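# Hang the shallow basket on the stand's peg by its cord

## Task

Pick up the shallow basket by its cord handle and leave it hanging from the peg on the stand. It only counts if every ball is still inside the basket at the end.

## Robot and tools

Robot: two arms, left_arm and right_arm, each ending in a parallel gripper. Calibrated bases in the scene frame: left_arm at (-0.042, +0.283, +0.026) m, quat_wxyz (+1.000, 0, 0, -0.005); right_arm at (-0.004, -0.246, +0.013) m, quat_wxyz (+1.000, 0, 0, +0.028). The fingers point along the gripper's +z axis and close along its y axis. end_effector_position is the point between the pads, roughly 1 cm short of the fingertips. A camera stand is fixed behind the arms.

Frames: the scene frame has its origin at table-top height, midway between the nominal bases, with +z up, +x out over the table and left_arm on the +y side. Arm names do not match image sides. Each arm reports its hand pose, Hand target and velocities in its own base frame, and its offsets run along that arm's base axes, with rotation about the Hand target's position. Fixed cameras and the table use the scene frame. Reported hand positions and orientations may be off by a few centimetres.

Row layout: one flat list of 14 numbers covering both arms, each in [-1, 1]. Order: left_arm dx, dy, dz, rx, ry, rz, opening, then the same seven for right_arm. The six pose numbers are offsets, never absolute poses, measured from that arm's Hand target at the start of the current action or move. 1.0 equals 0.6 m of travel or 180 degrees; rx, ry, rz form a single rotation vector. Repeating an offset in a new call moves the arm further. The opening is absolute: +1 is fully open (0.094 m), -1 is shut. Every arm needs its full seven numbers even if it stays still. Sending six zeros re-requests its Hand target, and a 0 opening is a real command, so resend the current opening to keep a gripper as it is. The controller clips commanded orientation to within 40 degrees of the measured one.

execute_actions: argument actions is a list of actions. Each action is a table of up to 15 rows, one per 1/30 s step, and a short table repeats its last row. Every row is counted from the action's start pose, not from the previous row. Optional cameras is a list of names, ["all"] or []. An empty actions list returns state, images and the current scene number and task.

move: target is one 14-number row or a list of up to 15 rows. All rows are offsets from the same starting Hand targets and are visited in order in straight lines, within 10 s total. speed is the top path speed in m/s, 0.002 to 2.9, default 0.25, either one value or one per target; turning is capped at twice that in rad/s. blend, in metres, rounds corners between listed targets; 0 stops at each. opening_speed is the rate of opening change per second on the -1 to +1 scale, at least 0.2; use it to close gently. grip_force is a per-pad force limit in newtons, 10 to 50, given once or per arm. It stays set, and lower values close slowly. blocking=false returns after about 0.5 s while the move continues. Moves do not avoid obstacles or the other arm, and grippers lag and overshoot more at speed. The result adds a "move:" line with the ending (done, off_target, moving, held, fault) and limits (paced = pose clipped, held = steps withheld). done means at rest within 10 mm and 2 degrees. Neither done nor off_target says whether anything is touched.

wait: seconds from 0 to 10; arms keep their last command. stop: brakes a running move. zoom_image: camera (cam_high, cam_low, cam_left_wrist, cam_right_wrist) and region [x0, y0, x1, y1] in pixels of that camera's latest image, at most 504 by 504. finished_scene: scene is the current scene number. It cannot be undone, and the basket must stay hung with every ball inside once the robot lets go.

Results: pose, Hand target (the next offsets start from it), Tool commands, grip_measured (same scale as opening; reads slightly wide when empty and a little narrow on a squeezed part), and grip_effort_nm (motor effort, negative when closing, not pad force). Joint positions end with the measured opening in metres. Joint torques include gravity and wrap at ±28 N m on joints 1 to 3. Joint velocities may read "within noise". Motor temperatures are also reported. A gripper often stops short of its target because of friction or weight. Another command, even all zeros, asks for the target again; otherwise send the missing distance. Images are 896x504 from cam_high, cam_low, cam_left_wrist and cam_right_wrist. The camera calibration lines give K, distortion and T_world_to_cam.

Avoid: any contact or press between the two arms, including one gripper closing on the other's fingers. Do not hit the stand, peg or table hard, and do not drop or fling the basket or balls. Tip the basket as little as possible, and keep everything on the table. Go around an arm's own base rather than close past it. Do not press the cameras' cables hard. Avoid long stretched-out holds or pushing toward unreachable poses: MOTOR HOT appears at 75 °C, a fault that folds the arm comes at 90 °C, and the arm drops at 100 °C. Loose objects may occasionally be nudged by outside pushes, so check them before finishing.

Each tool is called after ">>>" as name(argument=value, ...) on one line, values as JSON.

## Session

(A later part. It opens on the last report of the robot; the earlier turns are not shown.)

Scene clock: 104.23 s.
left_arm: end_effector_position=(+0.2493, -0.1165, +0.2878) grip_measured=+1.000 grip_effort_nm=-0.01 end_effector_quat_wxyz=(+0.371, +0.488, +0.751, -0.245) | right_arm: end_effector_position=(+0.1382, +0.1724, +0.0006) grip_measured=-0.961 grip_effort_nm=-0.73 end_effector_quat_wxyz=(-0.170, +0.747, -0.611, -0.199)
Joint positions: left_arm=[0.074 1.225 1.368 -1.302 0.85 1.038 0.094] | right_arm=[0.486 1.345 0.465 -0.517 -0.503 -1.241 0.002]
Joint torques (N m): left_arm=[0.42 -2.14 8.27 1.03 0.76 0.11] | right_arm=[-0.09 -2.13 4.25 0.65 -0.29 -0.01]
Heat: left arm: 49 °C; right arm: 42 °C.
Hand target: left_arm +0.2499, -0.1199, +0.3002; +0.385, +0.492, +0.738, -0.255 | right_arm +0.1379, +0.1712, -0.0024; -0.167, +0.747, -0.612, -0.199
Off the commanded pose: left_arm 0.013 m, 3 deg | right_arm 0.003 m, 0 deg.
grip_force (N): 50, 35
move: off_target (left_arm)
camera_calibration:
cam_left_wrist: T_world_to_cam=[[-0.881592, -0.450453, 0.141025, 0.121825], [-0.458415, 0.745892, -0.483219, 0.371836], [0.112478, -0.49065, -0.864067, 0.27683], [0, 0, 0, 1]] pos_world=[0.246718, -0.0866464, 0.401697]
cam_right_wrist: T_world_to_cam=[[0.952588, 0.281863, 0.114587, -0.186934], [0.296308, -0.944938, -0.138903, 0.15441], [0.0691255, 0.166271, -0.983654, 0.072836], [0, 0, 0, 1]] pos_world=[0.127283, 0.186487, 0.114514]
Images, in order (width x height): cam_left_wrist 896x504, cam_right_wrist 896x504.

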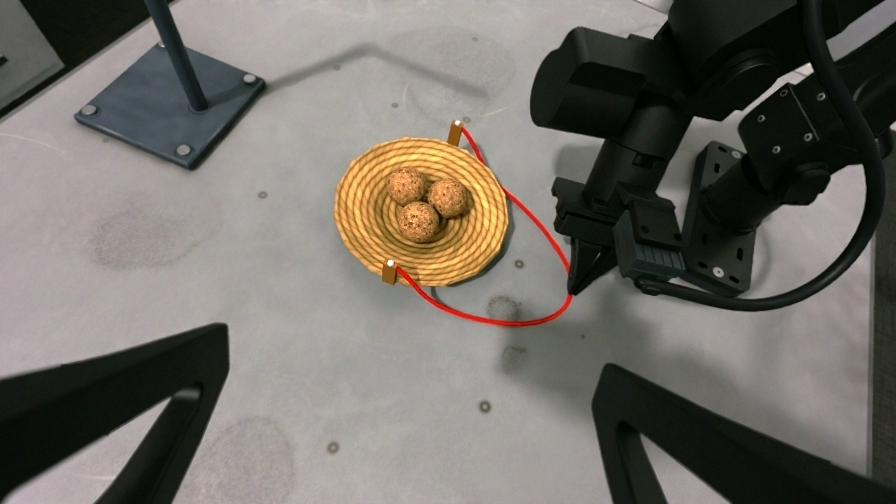

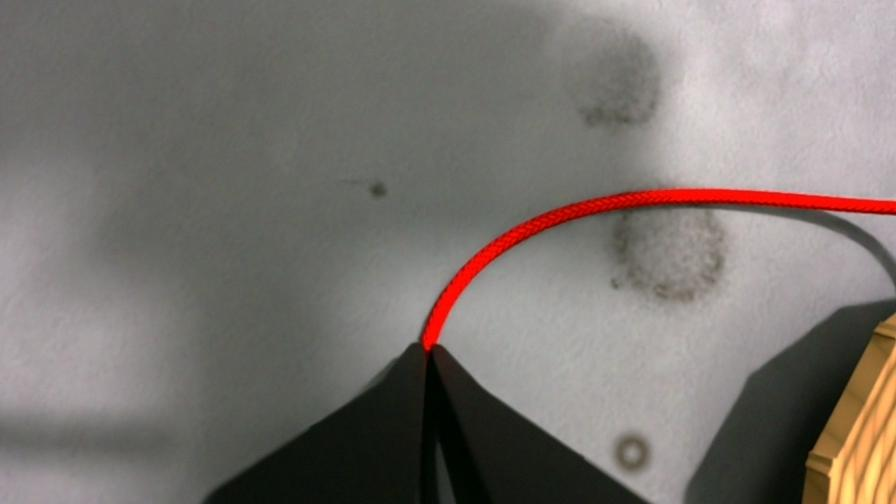

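>>> move(target=[0,0,0,0,0,0, 1, 0.008, 0.0, 0.055, 0,0,0, -1], speed=0.08, cameras=["cam_left_wrist", "cam_right_wrist"])

>>> zoom_image(camera="cam_left_wrist", region=[500, 200, 640, 310])

Scene clock: 106.70 s.
left_arm: end_effector_position=(+0.2493, -0.1165, +0.2878) grip_measured=+1.000 grip_effort_nm=-0.01 end_effector_quat_wxyz=(+0.371, +0.488, +0.751, -0.245) | right_arm: end_effector_position=(+0.1388, +0.1685, +0.0211) grip_measured=-0.964 grip_effort_nm=-0.77 end_effector_quat_wxyz=(-0.156, +0.748, -0.615, -0.196)
Joint positions: left_arm=[0.074 1.225 1.368 -1.302 0.85 1.038 0.094] | right_arm=[0.479 1.295 0.539 -0.668 -0.488 -1.249 0.002]
Joint torques (N m): left_arm=[0.51 -2.04 8.29 1.06 0.77 0.12] | right_arm=[-0.54 -4.31 6.79 0.31 -0.47 -0.05]
Heat: left arm: 49 °C; right arm: 42 °C.
Hand target: left_arm +0.2499, -0.1199, +0.3002; +0.385, +0.492, +0.738, -0.255 | right_arm +0.1427, +0.1713, +0.0306; -0.167, +0.747, -0.612, -0.199
Off the commanded pose: left_arm 0.013 m, 3 deg | right_arm 0.011 m, 1 deg.
grip_force (N): 50, 35
move: off_target (left_arm, right_arm)
camera_calibration:
cam_left_wrist: T_world_to_cam=[[-0.881592, -0.450453, 0.141025, 0.121825], [-0.458415, 0.745892, -0.483219, 0.371836], [0.112478, -0.49065, -0.864067, 0.27683], [0, 0, 0, 1]] pos_world=[0.246718, -0.0866464, 0.401697]
cam_right_wrist: T_world_to_cam=[[0.954462, 0.28294, 0.094586, -0.188751], [0.293012, -0.948684, -0.118925, 0.154184], [0.0560837, 0.141224, -0.988388, 0.0997858], [0, 0, 0, 1]] pos_world=[0.129381, 0.185585, 0.134816]
Images, in order (width x height): cam_left_wrist 896x504, cam_right_wrist 896x504.

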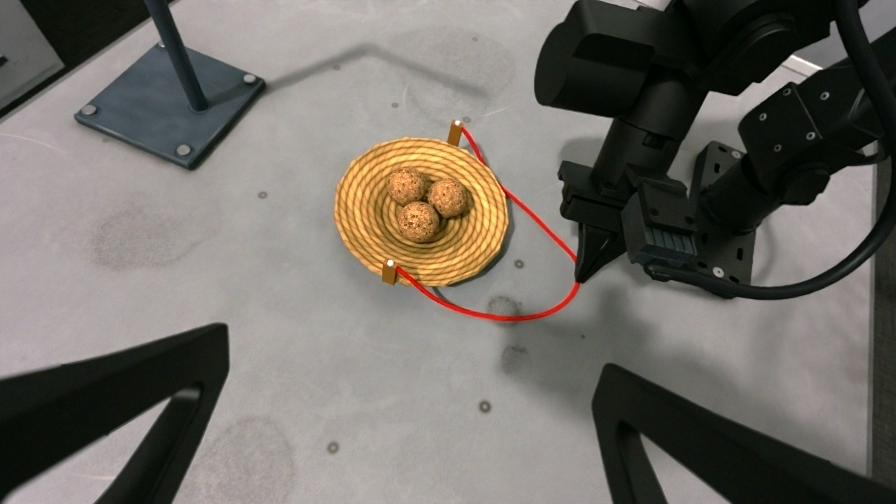

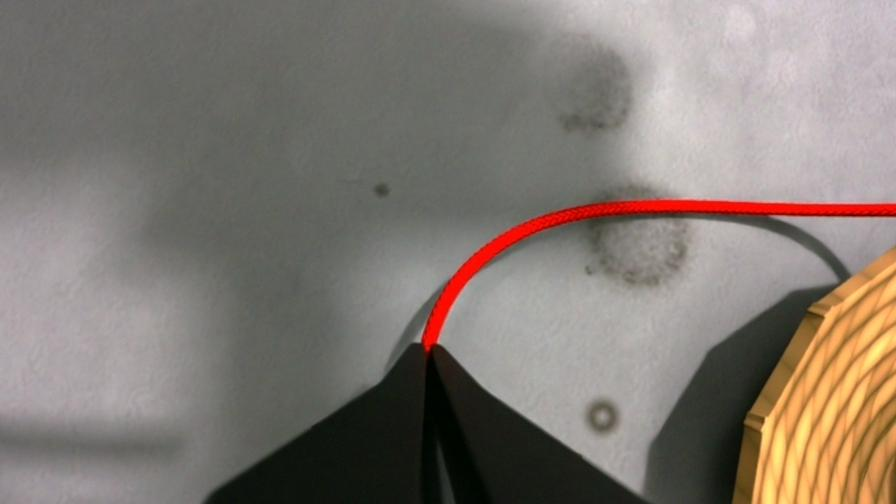

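Scaled by 3.600 from the camera's 896x504 image, which has a finer 1280x720 frame.

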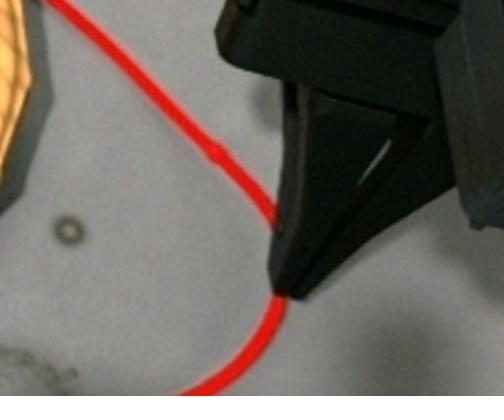

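>>> move(target=[[0,0,0,0,0,0, 1, 0.0955, 0.0, 0.224, 0.04,0.008,0, -1],[0,0,0,0,0,0, 1, 0.262, -0.009, 0.291, 0.0819,0.0156,0, -1]], speed=0.12, blend=[0.05, 0], cameras=["all"])

Scene clock: 115.30 s.
left_arm: end_effector_position=(+0.2493, -0.1165, +0.2878) grip_measured=+1.000 grip_effort_nm=-0.01 end_effector_quat_wxyz=(+0.371, +0.488, +0.751, -0.245) | right_arm: end_effector_position=(+0.2993, +0.1627, +0.1965) grip_measured=-0.964 grip_effort_nm=-0.76 end_effector_quat_wxyz=(-0.237, +0.720, -0.588, -0.281)
Joint positions: left_arm=[0.074 1.225 1.368 -1.302 0.85 1.038 0.094] | right_arm=[0.125 1.79 1.637 -1.473 -0.751 -1.668 0.002]
Joint torques (N m): left_arm=[0.47 -2.13 8.27 1.05 0.77 0.13] | right_arm=[-0.32 -7.38 7.42 -0.03 -0.81 -0.04]
Heat: left arm: 49 °C; right arm: 42 °C.
Hand target: left_arm +0.2499, -0.1199, +0.3002; +0.385, +0.492, +0.738, -0.255 | right_arm +0.2999, +0.1659, +0.2052; -0.246, +0.715, -0.585, -0.294
Off the commanded pose: left_arm 0.013 m, 3 deg | right_arm 0.009 m, 2 deg.
grip_force (N): 50, 35
move: off_target (left_arm)
camera_calibration:
cam_left_wrist: T_world_to_cam=[[-0.881592, -0.450453, 0.141025, 0.121825], [-0.458415, 0.745892, -0.483219, 0.371836], [0.112478, -0.49065, -0.864067, 0.27683], [0, 0, 0, 1]] pos_world=[0.246718, -0.0866464, 0.401697]
cam_right_wrist: T_world_to_cam=[[0.95763, 0.255512, 0.132888, -0.36095], [0.286619, -0.890684, -0.352889, 0.160813], [0.0281938, 0.376025, -0.92618, 0.222977], [0, 0, 0, 1]] pos_world=[0.293278, 0.151616, 0.311232]

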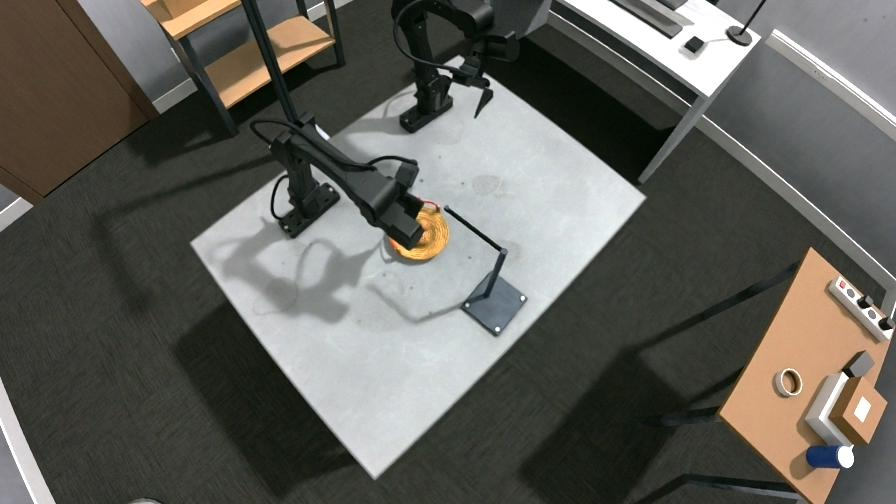

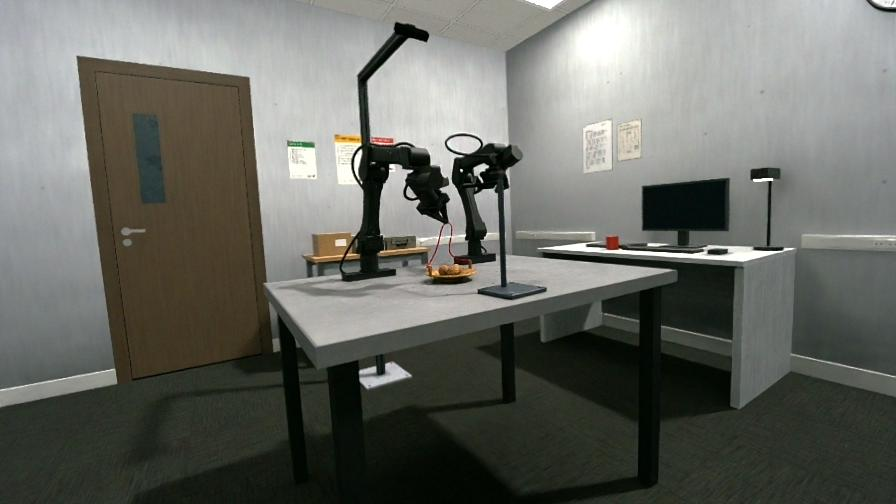

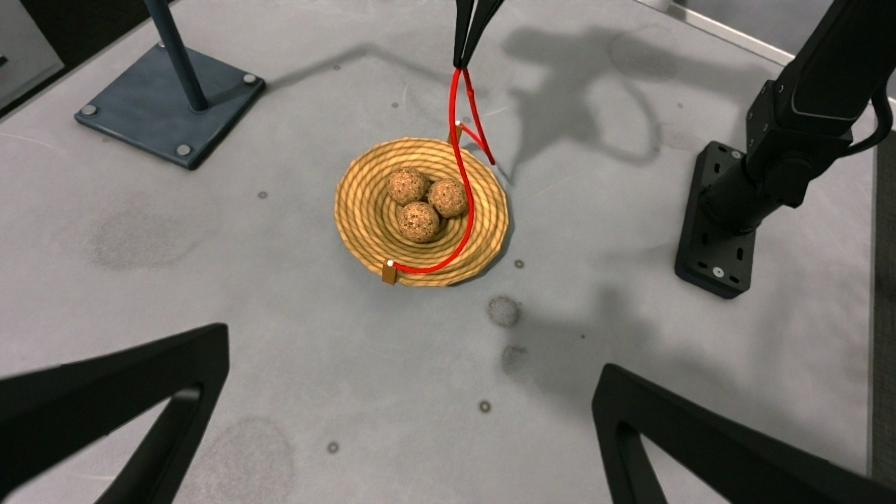

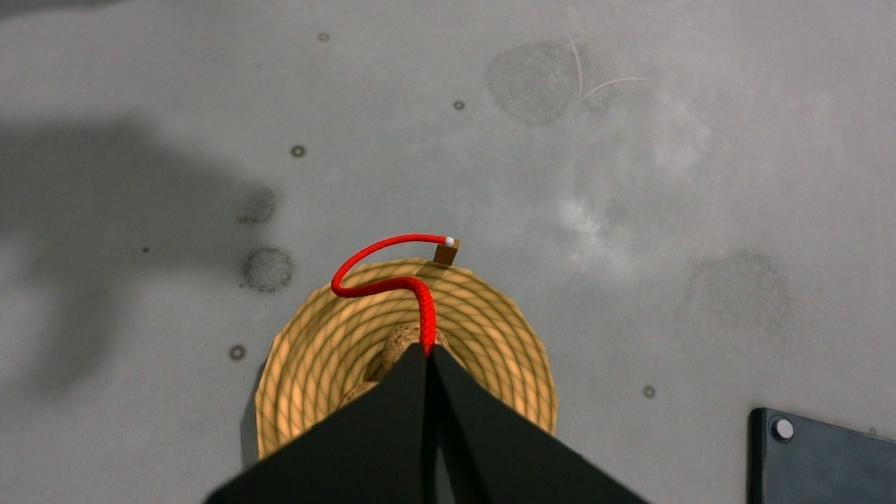

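>>> move(target=[0,0,0,0,0,0, 1, 0.012, 0.002, 0.062, 0,0,0, -1], speed=0.08, cameras=["all"])

>>> zoom_image(camera="cam_low", region=[400, 190, 520, 300])

Scene clock: 119.43 s.
left_arm: end_effector_position=(+0.2493, -0.1165, +0.2878) grip_measured=+1.000 grip_effort_nm=-0.01 end_effector_quat_wxyz=(+0.371, +0.488, +0.751, -0.245) | right_arm: end_effector_position=(+0.3093, +0.1646, +0.2289) grip_measured=-0.964 grip_effort_nm=-0.76 end_effector_quat_wxyz=(-0.251, +0.716, -0.593, -0.270)
Joint positions: left_arm=[0.074 1.225 1.368 -1.302 0.85 1.038 0.094] | right_arm=[0.125 1.809 1.789 -1.555 -0.756 -1.634 0.002]
Joint torques (N m): left_arm=[0.43 -2.11 8.32 1.03 0.77 0.13] | right_arm=[-0.32 -9.01 7.23 0.05 -0.8 0.1]
Heat: left arm: 49 °C; right arm: 43 °C.
Hand target: left_arm +0.2499, -0.1199, +0.3002; +0.385, +0.492, +0.738, -0.255 | right_arm +0.3071, +0.1671, +0.2424; -0.246, +0.715, -0.585, -0.294
Off the commanded pose: left_arm 0.013 m, 3 deg | right_arm 0.014 m, 3 deg.
joint sent to its limit (right arm) — joint 4 (wrist pitch), lower limit. The joint targets are off in orientation, not in position.
grip_force (N): 50, 35
move: off_target (left_arm, right_arm)
camera_calibration:
cam_left_wrist: T_world_to_cam=[[-0.881592, -0.450453, 0.141025, 0.121825], [-0.458415, 0.745892, -0.483219, 0.371836], [0.112478, -0.49065, -0.864067, 0.27683], [0, 0, 0, 1]] pos_world=[0.246718, -0.0866464, 0.401697]
cam_right_wrist: T_world_to_cam=[[0.959698, 0.230474, 0.160815, -0.378133], [0.273953, -0.894855, -0.352398, 0.175663], [0.0626871, 0.382252, -0.92193, 0.239202], [0, 0, 0, 1]] pos_world=[0.299775, 0.152908, 0.34324]

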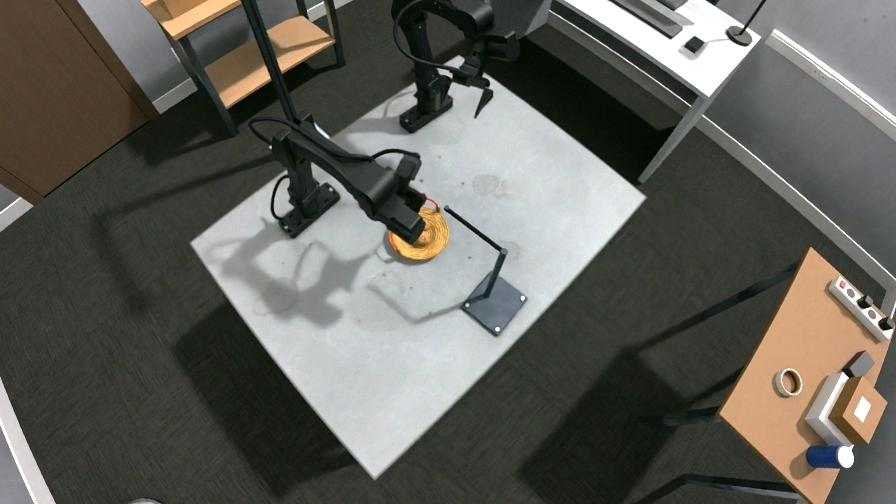

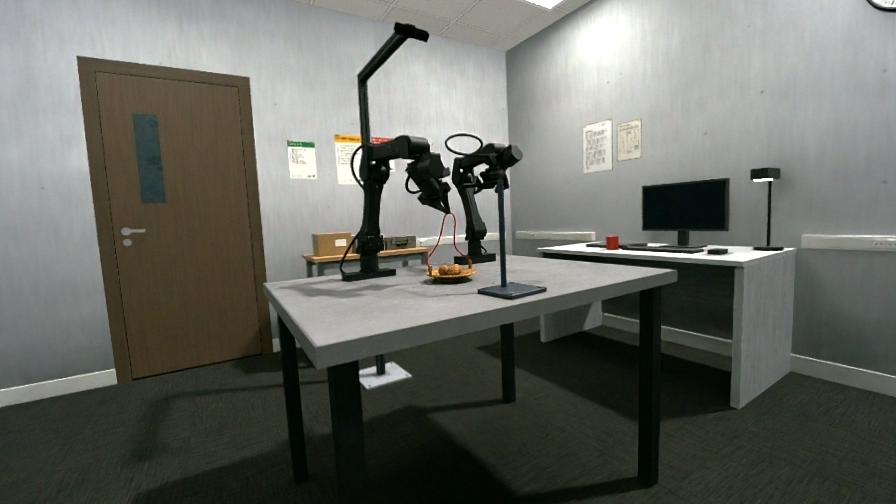

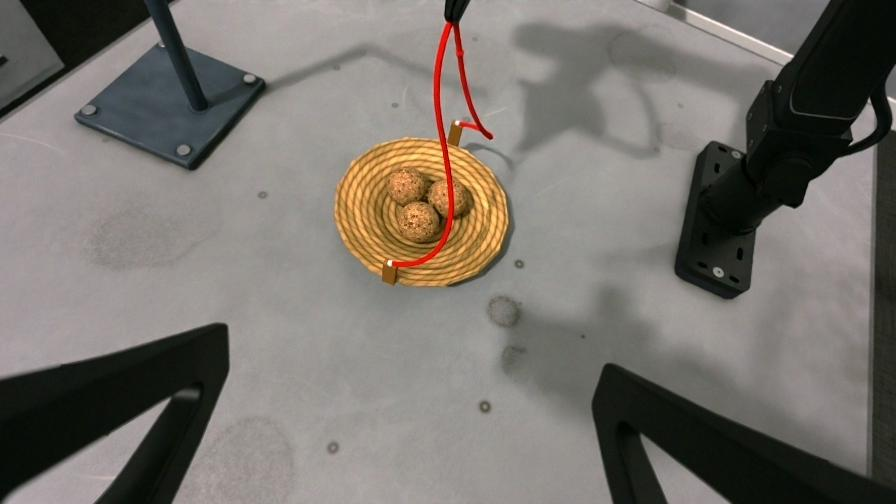

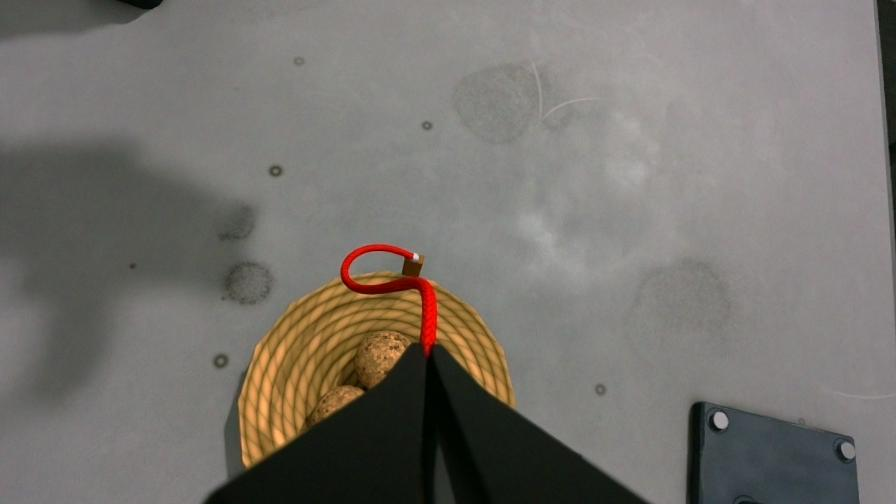

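Scaled by 4.200 from the camera's 896x504 image, which has a finer 1280x720 frame.

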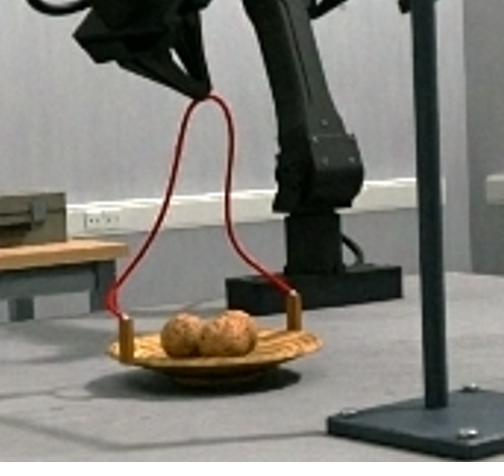

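>>> move(target=[0.1645,-0.0543,0.0533,-0.1563,-0.0859,0.0952, 1, 0, 0, 0, 0.112,-0.014,-0.1968, -1], speed=0.12, cameras=["all"])

>>> zoom_image(camera="cam_low", region=[400, 190, 520, 300])

Scene clock: 134.27 s.
left_arm: end_effector_position=(+0.3467, -0.1506, +0.3353) grip_measured=+1.000 grip_effort_nm=-0.01 end_effector_quat_wxyz=(+0.620, +0.300, +0.662, -0.296) | right_arm: end_effector_position=(+0.3112, +0.1642, +0.2365) grip_measured=-0.964 grip_effort_nm=-0.76 end_effector_quat_wxyz=(+0.445, -0.452, +0.718, +0.284)
Joint positions: left_arm=[-0.06 1.136 0.868 0.187 0.809 0.038 0.094] | right_arm=[0.069 1.268 1.009 -0.531 -0.9 -0.661 0.002]
Joint torques (N m): left_arm=[-0.44 -2.33 6.37 2.32 0.04 -0.07] | right_arm=[0.47 -6.26 5.24 1.38 -0.51 0.1]
Heat: left arm: 49 °C; right arm: 43 °C.
Hand target: left_arm +0.3485, -0.1526, +0.3322; +0.620, +0.300, +0.661, -0.298 | right_arm +0.3072, +0.1670, +0.2424; +0.455, -0.456, +0.709, +0.286
Off the commanded pose: left_arm 0.004 m, 0 deg | right_arm 0.008 m, 2 deg.
grip_force (N): 50, 35
move: done
camera_calibration:
cam_left_wrist: T_world_to_cam=[[-0.772263, -0.613679, 0.16434, 0.115431], [-0.391754, 0.256357, -0.883635, 0.502285], [0.500139, -0.746779, -0.438386, -0.0255014], [0, 0, 0, 1]] pos_world=[0.29867, -0.0769704, 0.413687]
cam_right_wrist: T_world_to_cam=[[0.902552, -0.410279, 0.130659, -0.251042], [-0.229477, -0.715093, -0.66029, 0.377422], [0.364337, 0.565963, -0.739557, 0.0791068], [0, 0, 0, 1]] pos_world=[0.284366, 0.122123, 0.340513]

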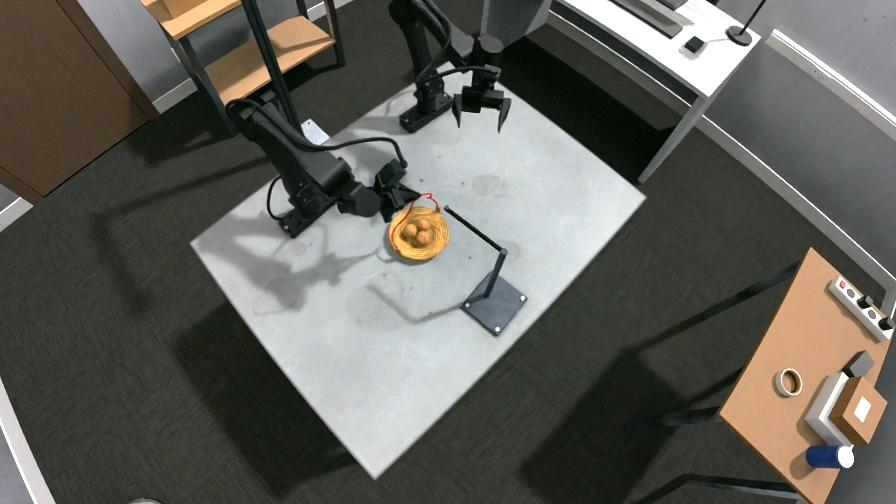

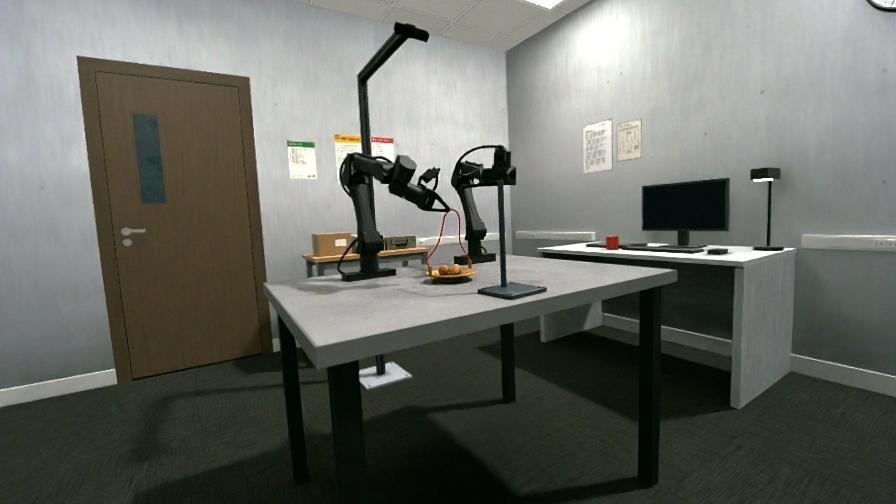

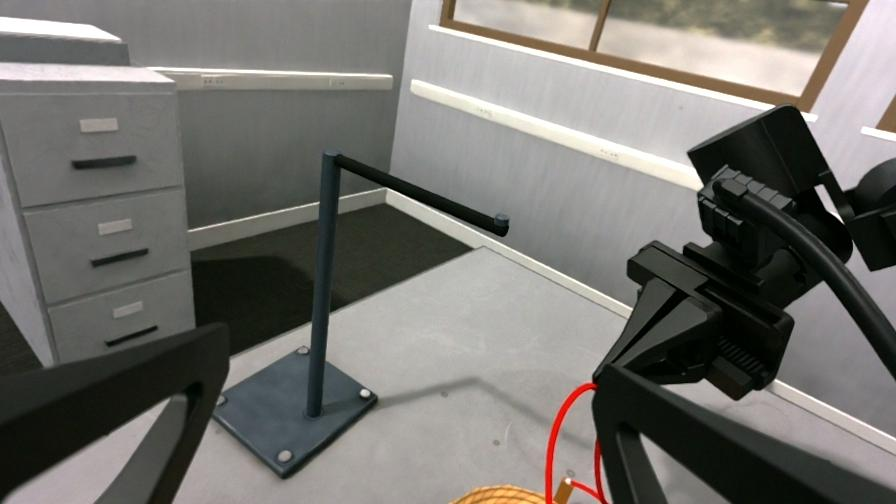

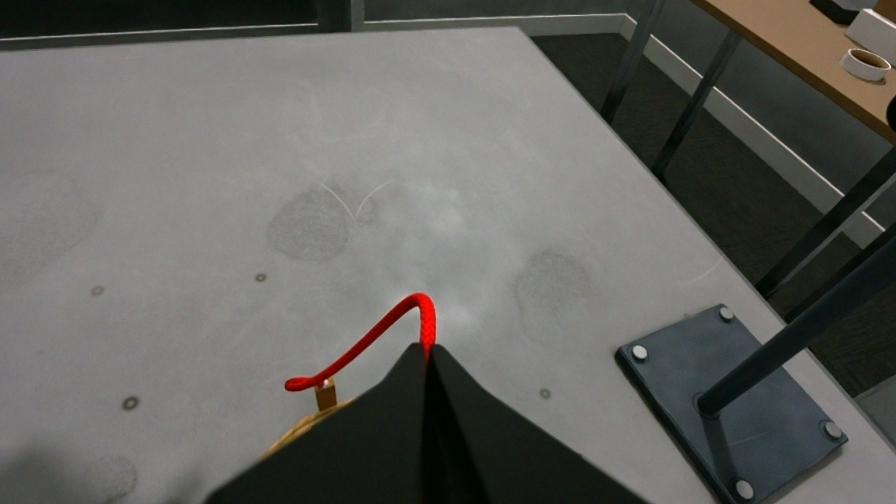

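Scaled by 4.200 from the camera's 896x504 image, which has a finer 1280x720 frame.

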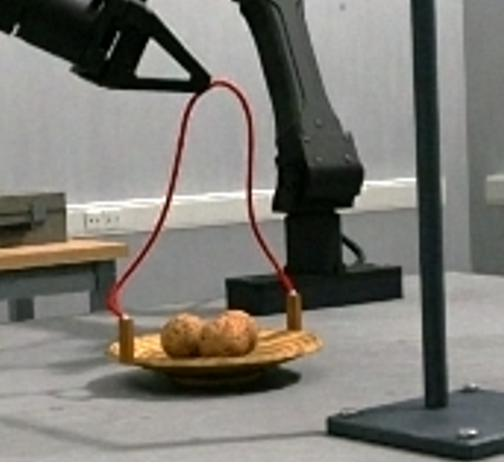

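>>> zoom_image(camera="cam_left_wrist", region=[300, 130, 540, 270])

Scaled by 2.100 from the camera's 896x504 image, which has a finer 1280x720 frame.

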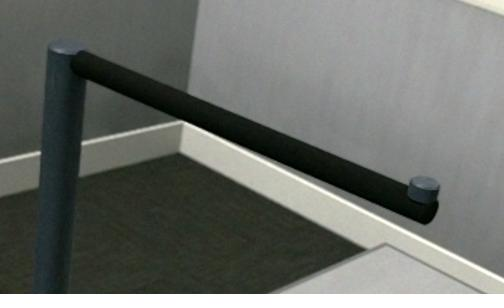

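>>> move(target=[0,0,0,0,0,0, 1, 0.003, 0, 0.035, 0.0252,-0.0117,-0.0278, -1], speed=0.06, cameras=["all"])

>>> zoom_image(camera="cam_low", region=[400, 190, 520, 300])

Scene clock: 144.07 s.
left_arm: end_effector_position=(+0.3467, -0.1506, +0.3354) grip_measured=+1.000 grip_effort_nm=-0.01 end_effector_quat_wxyz=(+0.620, +0.300, +0.662, -0.296) | right_arm: end_effector_position=(+0.3125, +0.1643, +0.2571) grip_measured=-0.964 grip_effort_nm=-0.76 end_effector_quat_wxyz=(+0.487, -0.407, +0.718, +0.285)
Joint positions: left_arm=[-0.06 1.136 0.868 0.188 0.809 0.038 0.094] | right_arm=[0.079 1.177 0.936 -0.36 -0.873 -0.47 0.002]
Joint torques (N m): left_arm=[-0.4 -2.26 6.37 2.36 0.05 -0.08] | right_arm=[0.53 -5.39 5.45 1.59 -0.38 0.08]
Heat: left arm: 47 °C; right arm: 42 °C.
Hand target: left_arm +0.3485, -0.1526, +0.3322; +0.620, +0.300, +0.661, -0.298 | right_arm +0.3089, +0.1671, +0.2634; +0.498, -0.412, +0.708, +0.286
Off the commanded pose: left_arm 0.004 m, 0 deg | right_arm 0.008 m, 2 deg.
grip_force (N): 50, 35
move: done
camera_calibration:
cam_left_wrist: T_world_to_cam=[[-0.772335, -0.613644, 0.164134, 0.115524], [-0.391356, 0.25615, -0.883871, 0.502336], [0.500339, -0.746879, -0.437987, -0.0256903], [0, 0, 0, 1]] pos_world=[0.298669, -0.0769702, 0.413787]
cam_right_wrist: T_world_to_cam=[[0.857921, -0.49846, 0.124535, -0.224882], [-0.266051, -0.638369, -0.722289, 0.40617], [0.439531, 0.586535, -0.680286, 0.0517594], [0, 0, 0, 1]] pos_world=[0.278243, 0.116833, 0.356589]

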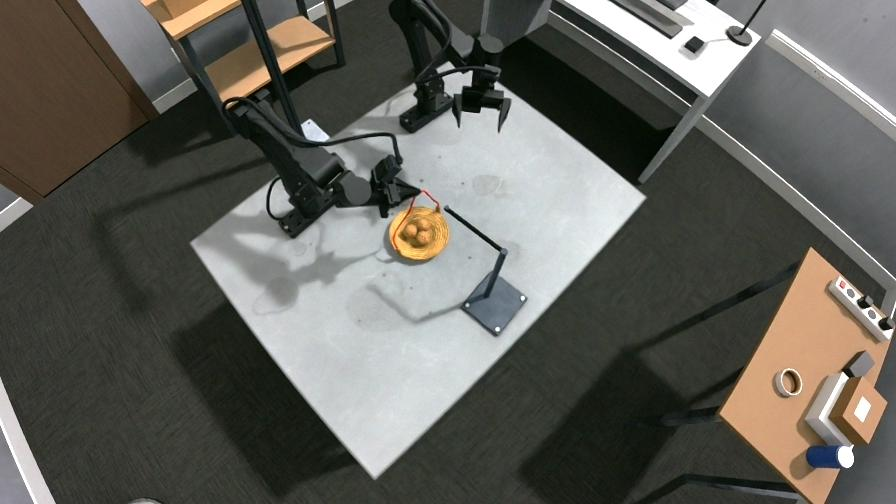

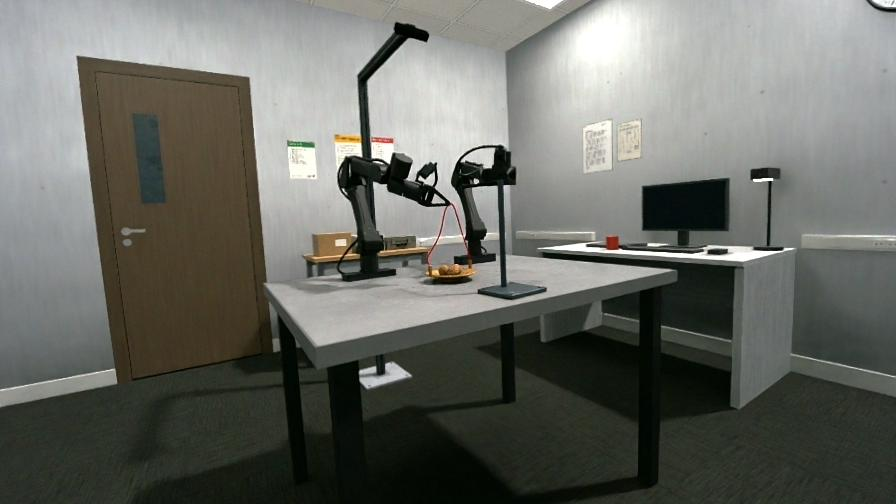

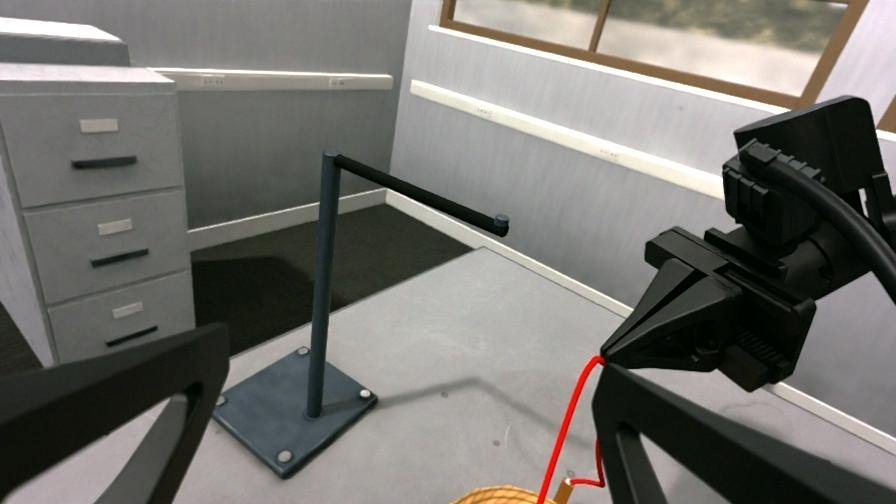

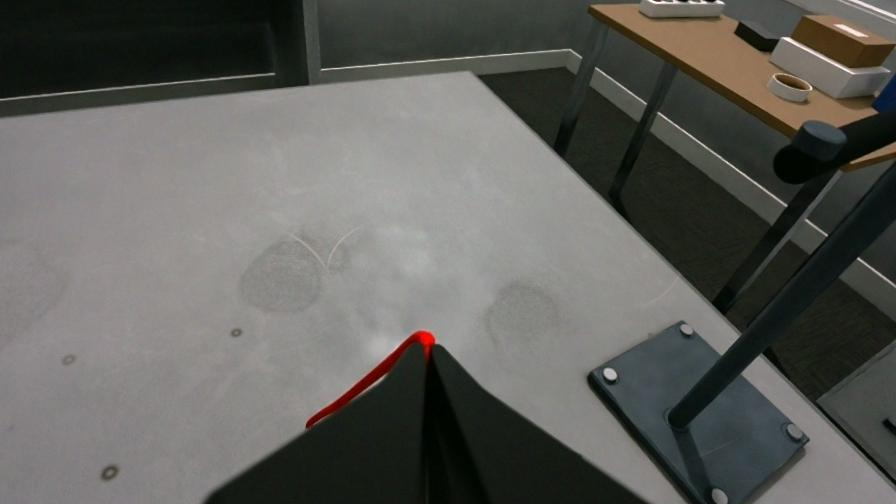

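Scaled by 4.200 from the camera's 896x504 image, which has a finer 1280x720 frame.

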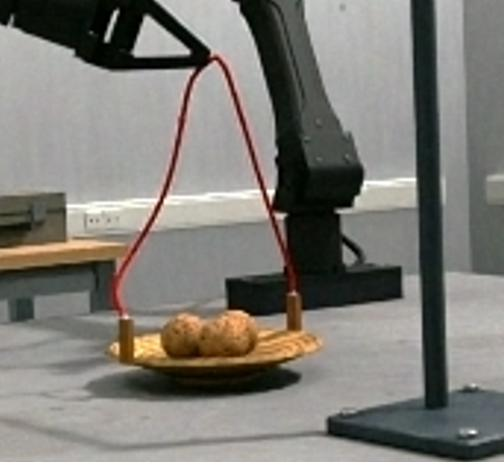

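>>> move(target=[-0.03,0.03,0.07,0.1,0.077,0, 1, 0, 0, 0, 0,0,0, -1], speed=0.15, cameras=["cam_left_wrist"])

>>> zoom_image(camera="cam_left_wrist", region=[420, 160, 680, 360])

Scene clock: 154.10 s.
left_arm: end_effector_position=(+0.3299, -0.1333, +0.3633) grip_measured=+1.000 grip_effort_nm=-0.01 end_effector_quat_wxyz=(+0.473, +0.347, +0.777, -0.228) | right_arm: end_effector_position=(+0.3126, +0.1642, +0.2572) grip_measured=-0.964 grip_effort_nm=-0.76 end_effector_quat_wxyz=(+0.487, -0.407, +0.718, +0.285)
Joint positions: left_arm=[-0.05 1.282 1.513 -0.866 0.711 0.418 0.094] | right_arm=[0.079 1.177 0.936 -0.36 -0.873 -0.469 0.002]
Joint torques (N m): left_arm=[0.01 -3 8.87 1.85 0.31 0.09] | right_arm=[0.61 -5.39 5.41 1.59 -0.4 0.09]
Heat: left arm: 47 °C; right arm: 42 °C.
Hand target: left_arm +0.3306, -0.1345, +0.3741; +0.482, +0.355, +0.769, -0.225 | right_arm +0.3089, +0.1671, +0.2634; +0.498, -0.412, +0.708, +0.286
Off the commanded pose: left_arm 0.011 m, 2 deg | right_arm 0.008 m, 2 deg.
grip_force (N): 50, 35
move: off_target (left_arm)
camera_calibration:
cam_left_wrist: T_world_to_cam=[[-0.723522, -0.668921, 0.170475, 0.082709], [-0.601894, 0.490401, -0.630263, 0.524548], [0.337995, -0.558616, -0.757435, 0.20258], [0, 0, 0, 1]] pos_world=[0.307093, -0.0887482, 0.469944]
Images, in order (width x height): cam_left_wrist 896x504.

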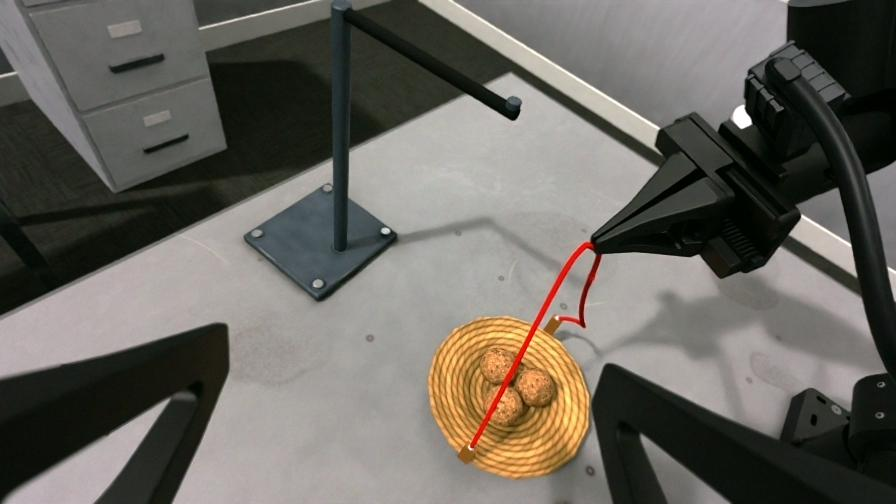

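Scaled by 1.938 from the camera's 896x504 image, which has a finer 1280x720 frame.

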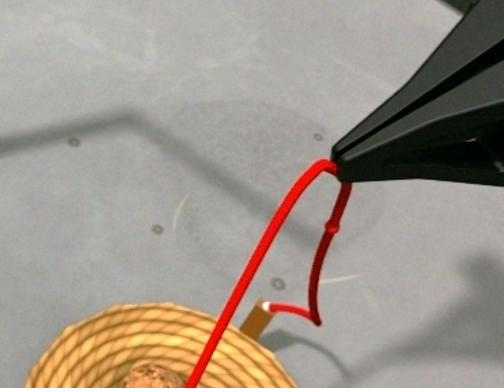

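>>> move(target=[[-0.1345,0.0243,-0.1232,0.0448,0.0251,-0.0972, 1, -0.1817,0.0017,-0.1667,-0.112,0.019,0.109, -1],[-0.1345,0.0243,-0.1232,0.0448,0.0251,-0.0972, 1, -0.283,0.0017,-0.4223,-0.2237,0.0378,0.2173, -1]], speed=0.12, blend=[0.05, 0], cameras=["cam_left_wrist","cam_right_wrist"])

Scene clock: 168.27 s.
left_arm: end_effector_position=(+0.2583, -0.1159, +0.2931) grip_measured=+1.000 grip_effort_nm=-0.01 end_effector_quat_wxyz=(+0.374, +0.489, +0.750, -0.243) | right_arm: end_effector_position=(+0.1417, +0.1654, +0.0112) grip_measured=-0.964 grip_effort_nm=-0.76 end_effector_quat_wxyz=(-0.163, +0.743, -0.619, -0.194)
Joint positions: left_arm=[0.073 1.258 1.409 -1.301 0.851 1.036 0.094] | right_arm=[0.457 1.313 0.503 -0.607 -0.49 -1.257 0.002]
Joint torques (N m): left_arm=[0.49 -5.15 5.29 1.06 0.78 0.12] | right_arm=[0.62 -2.61 4.08 0.66 -0.45 -0.05]
Heat: left arm: 47 °C; right arm: 42 °C.
Hand target: left_arm +0.2499, -0.1199, +0.3003; +0.385, +0.491, +0.738, -0.255 | right_arm +0.1391, +0.1680, +0.0099; -0.166, +0.746, -0.613, -0.199
Off the commanded pose: left_arm 0.012 m, 2 deg | right_arm 0.004 m, 1 deg.
grip_force (N): 50, 35
move: off_target (left_arm)
camera_calibration:
cam_left_wrist: T_world_to_cam=[[-0.882056, -0.451176, 0.135713, 0.13087], [-0.456031, 0.7452, -0.486531, 0.37843], [0.118377, -0.491037, -0.863058, 0.278832], [0, 0, 0, 1]] pos_world=[0.255003, -0.086044, 0.407005]
cam_right_wrist: T_world_to_cam=[[0.957805, 0.26758, 0.10493, -0.1878], [0.279428, -0.952389, -0.121961, 0.151689], [0.0672993, 0.146136, -0.986973, 0.0878566], [0, 0, 0, 1]] pos_world=[0.131577, 0.181879, 0.124918]
Images, in order (width x height): cam_left_wrist 896x504, cam_right_wrist 896x504.

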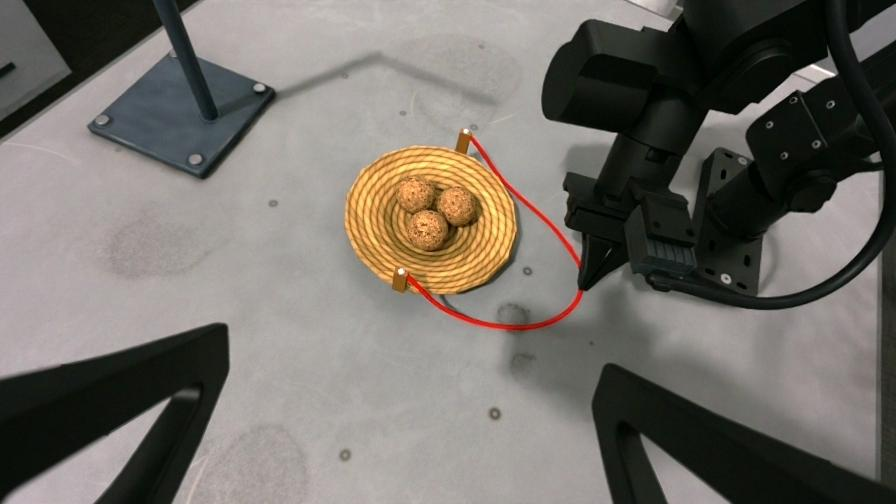

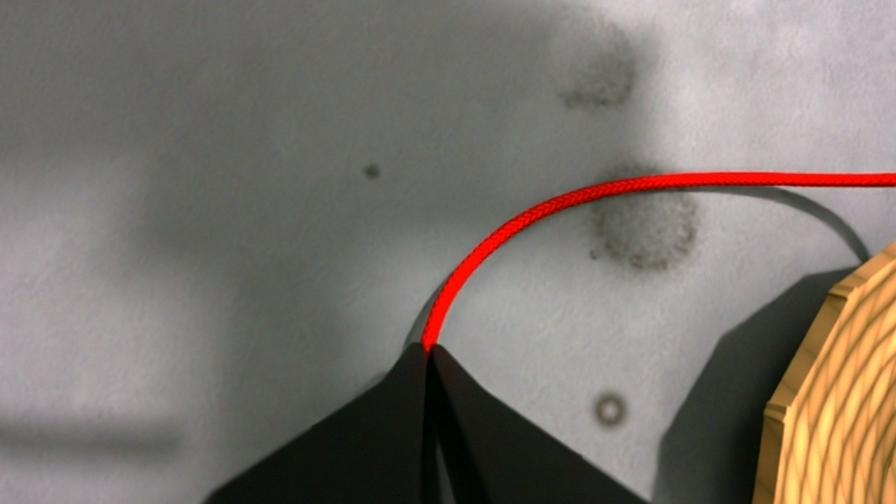

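>>> move(target=[[0,0,0,0,0,0, 1, 0,0,-0.018,0,0,0, -1],[0,0,0,0,0,0, 1, 0,0,-0.018,0,0,0, -0.6]], speed=0.05, opening_speed=0.4, cameras=["cam_left_wrist","cam_right_wrist"])

>>> zoom_image(camera="cam_left_wrist", region=[520, 210, 660, 310])

Scene clock: 171.93 s.
left_arm: end_effector_position=(+0.2583, -0.1159, +0.2931) grip_measured=+1.000 grip_effort_nm=-0.01 end_effector_quat_wxyz=(+0.374, +0.489, +0.750, -0.243) | right_arm: end_effector_position=(+0.1429, +0.1658, +0.0011) grip_measured=-0.602 grip_effort_nm=0.08 end_effector_quat_wxyz=(-0.165, +0.743, -0.619, -0.192)
Joint positions: left_arm=[0.073 1.258 1.409 -1.301 0.851 1.036 0.094] | right_arm=[0.457 1.347 0.478 -0.543 -0.489 -1.257 0.019]
Joint torques (N m): left_arm=[0.44 -5.14 5.33 1.06 0.79 0.1] | right_arm=[0.57 -2.61 3.82 0.65 -0.45 -0.03]
Heat: left arm: 46 °C; right arm: 41 °C.
Hand target: left_arm +0.2499, -0.1199, +0.3003; +0.385, +0.491, +0.738, -0.255 | right_arm +0.1391, +0.1680, -0.0009; -0.166, +0.746, -0.613, -0.199
Off the commanded pose: left_arm 0.012 m, 2 deg | right_arm 0.005 m, 1 deg.
grip_force (N): 50, 35
move: off_target (left_arm)
camera_calibration:
cam_left_wrist: T_world_to_cam=[[-0.882056, -0.451176, 0.135713, 0.13087], [-0.456031, 0.7452, -0.486531, 0.37843], [0.118377, -0.491037, -0.863058, 0.278832], [0, 0, 0, 1]] pos_world=[0.255003, -0.086044, 0.407005]
cam_right_wrist: T_world_to_cam=[[0.957381, 0.267262, 0.109514, -0.187904], [0.279792, -0.95228, -0.121981, 0.150481], [0.0716874, 0.147424, -0.986472, 0.0769259], [0, 0, 0, 1]] pos_world=[0.132278, 0.182179, 0.114819]
Images, in order (width x height): cam_left_wrist 896x504, cam_right_wrist 896x504.

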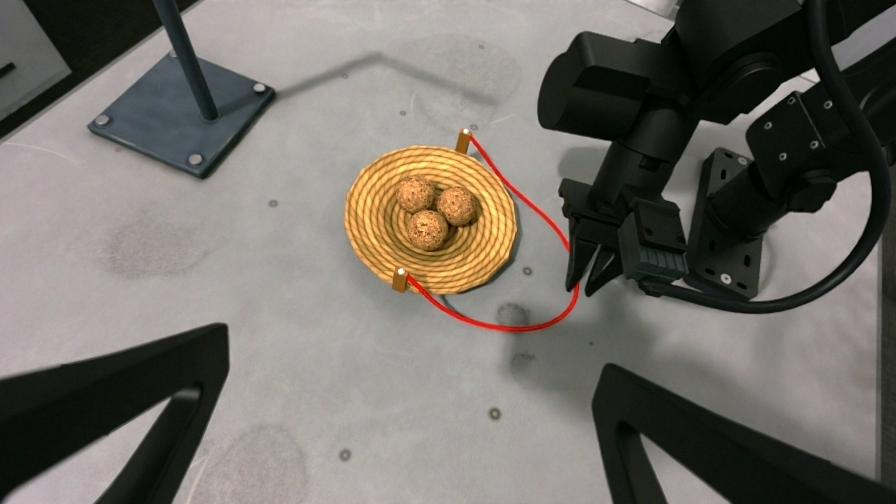

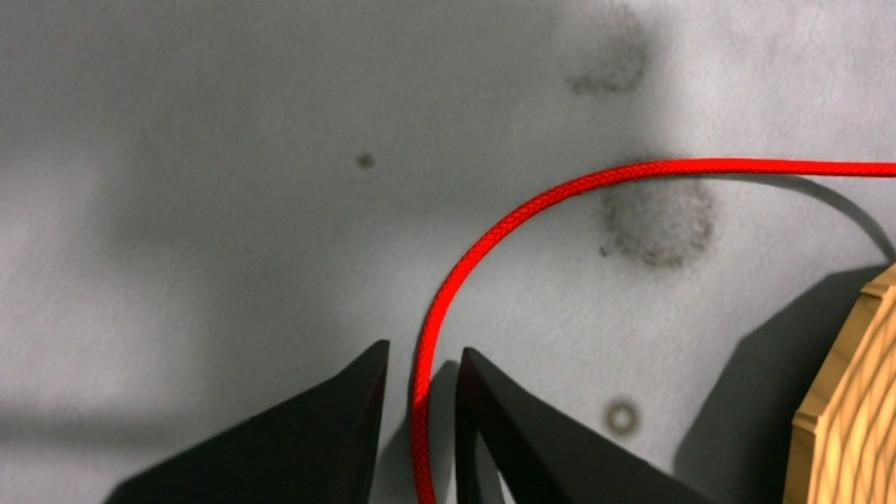

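Scaled by 3.600 from the camera's 896x504 image, which has a finer 1280x720 frame.

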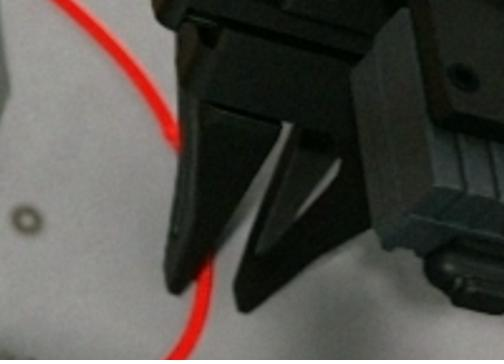

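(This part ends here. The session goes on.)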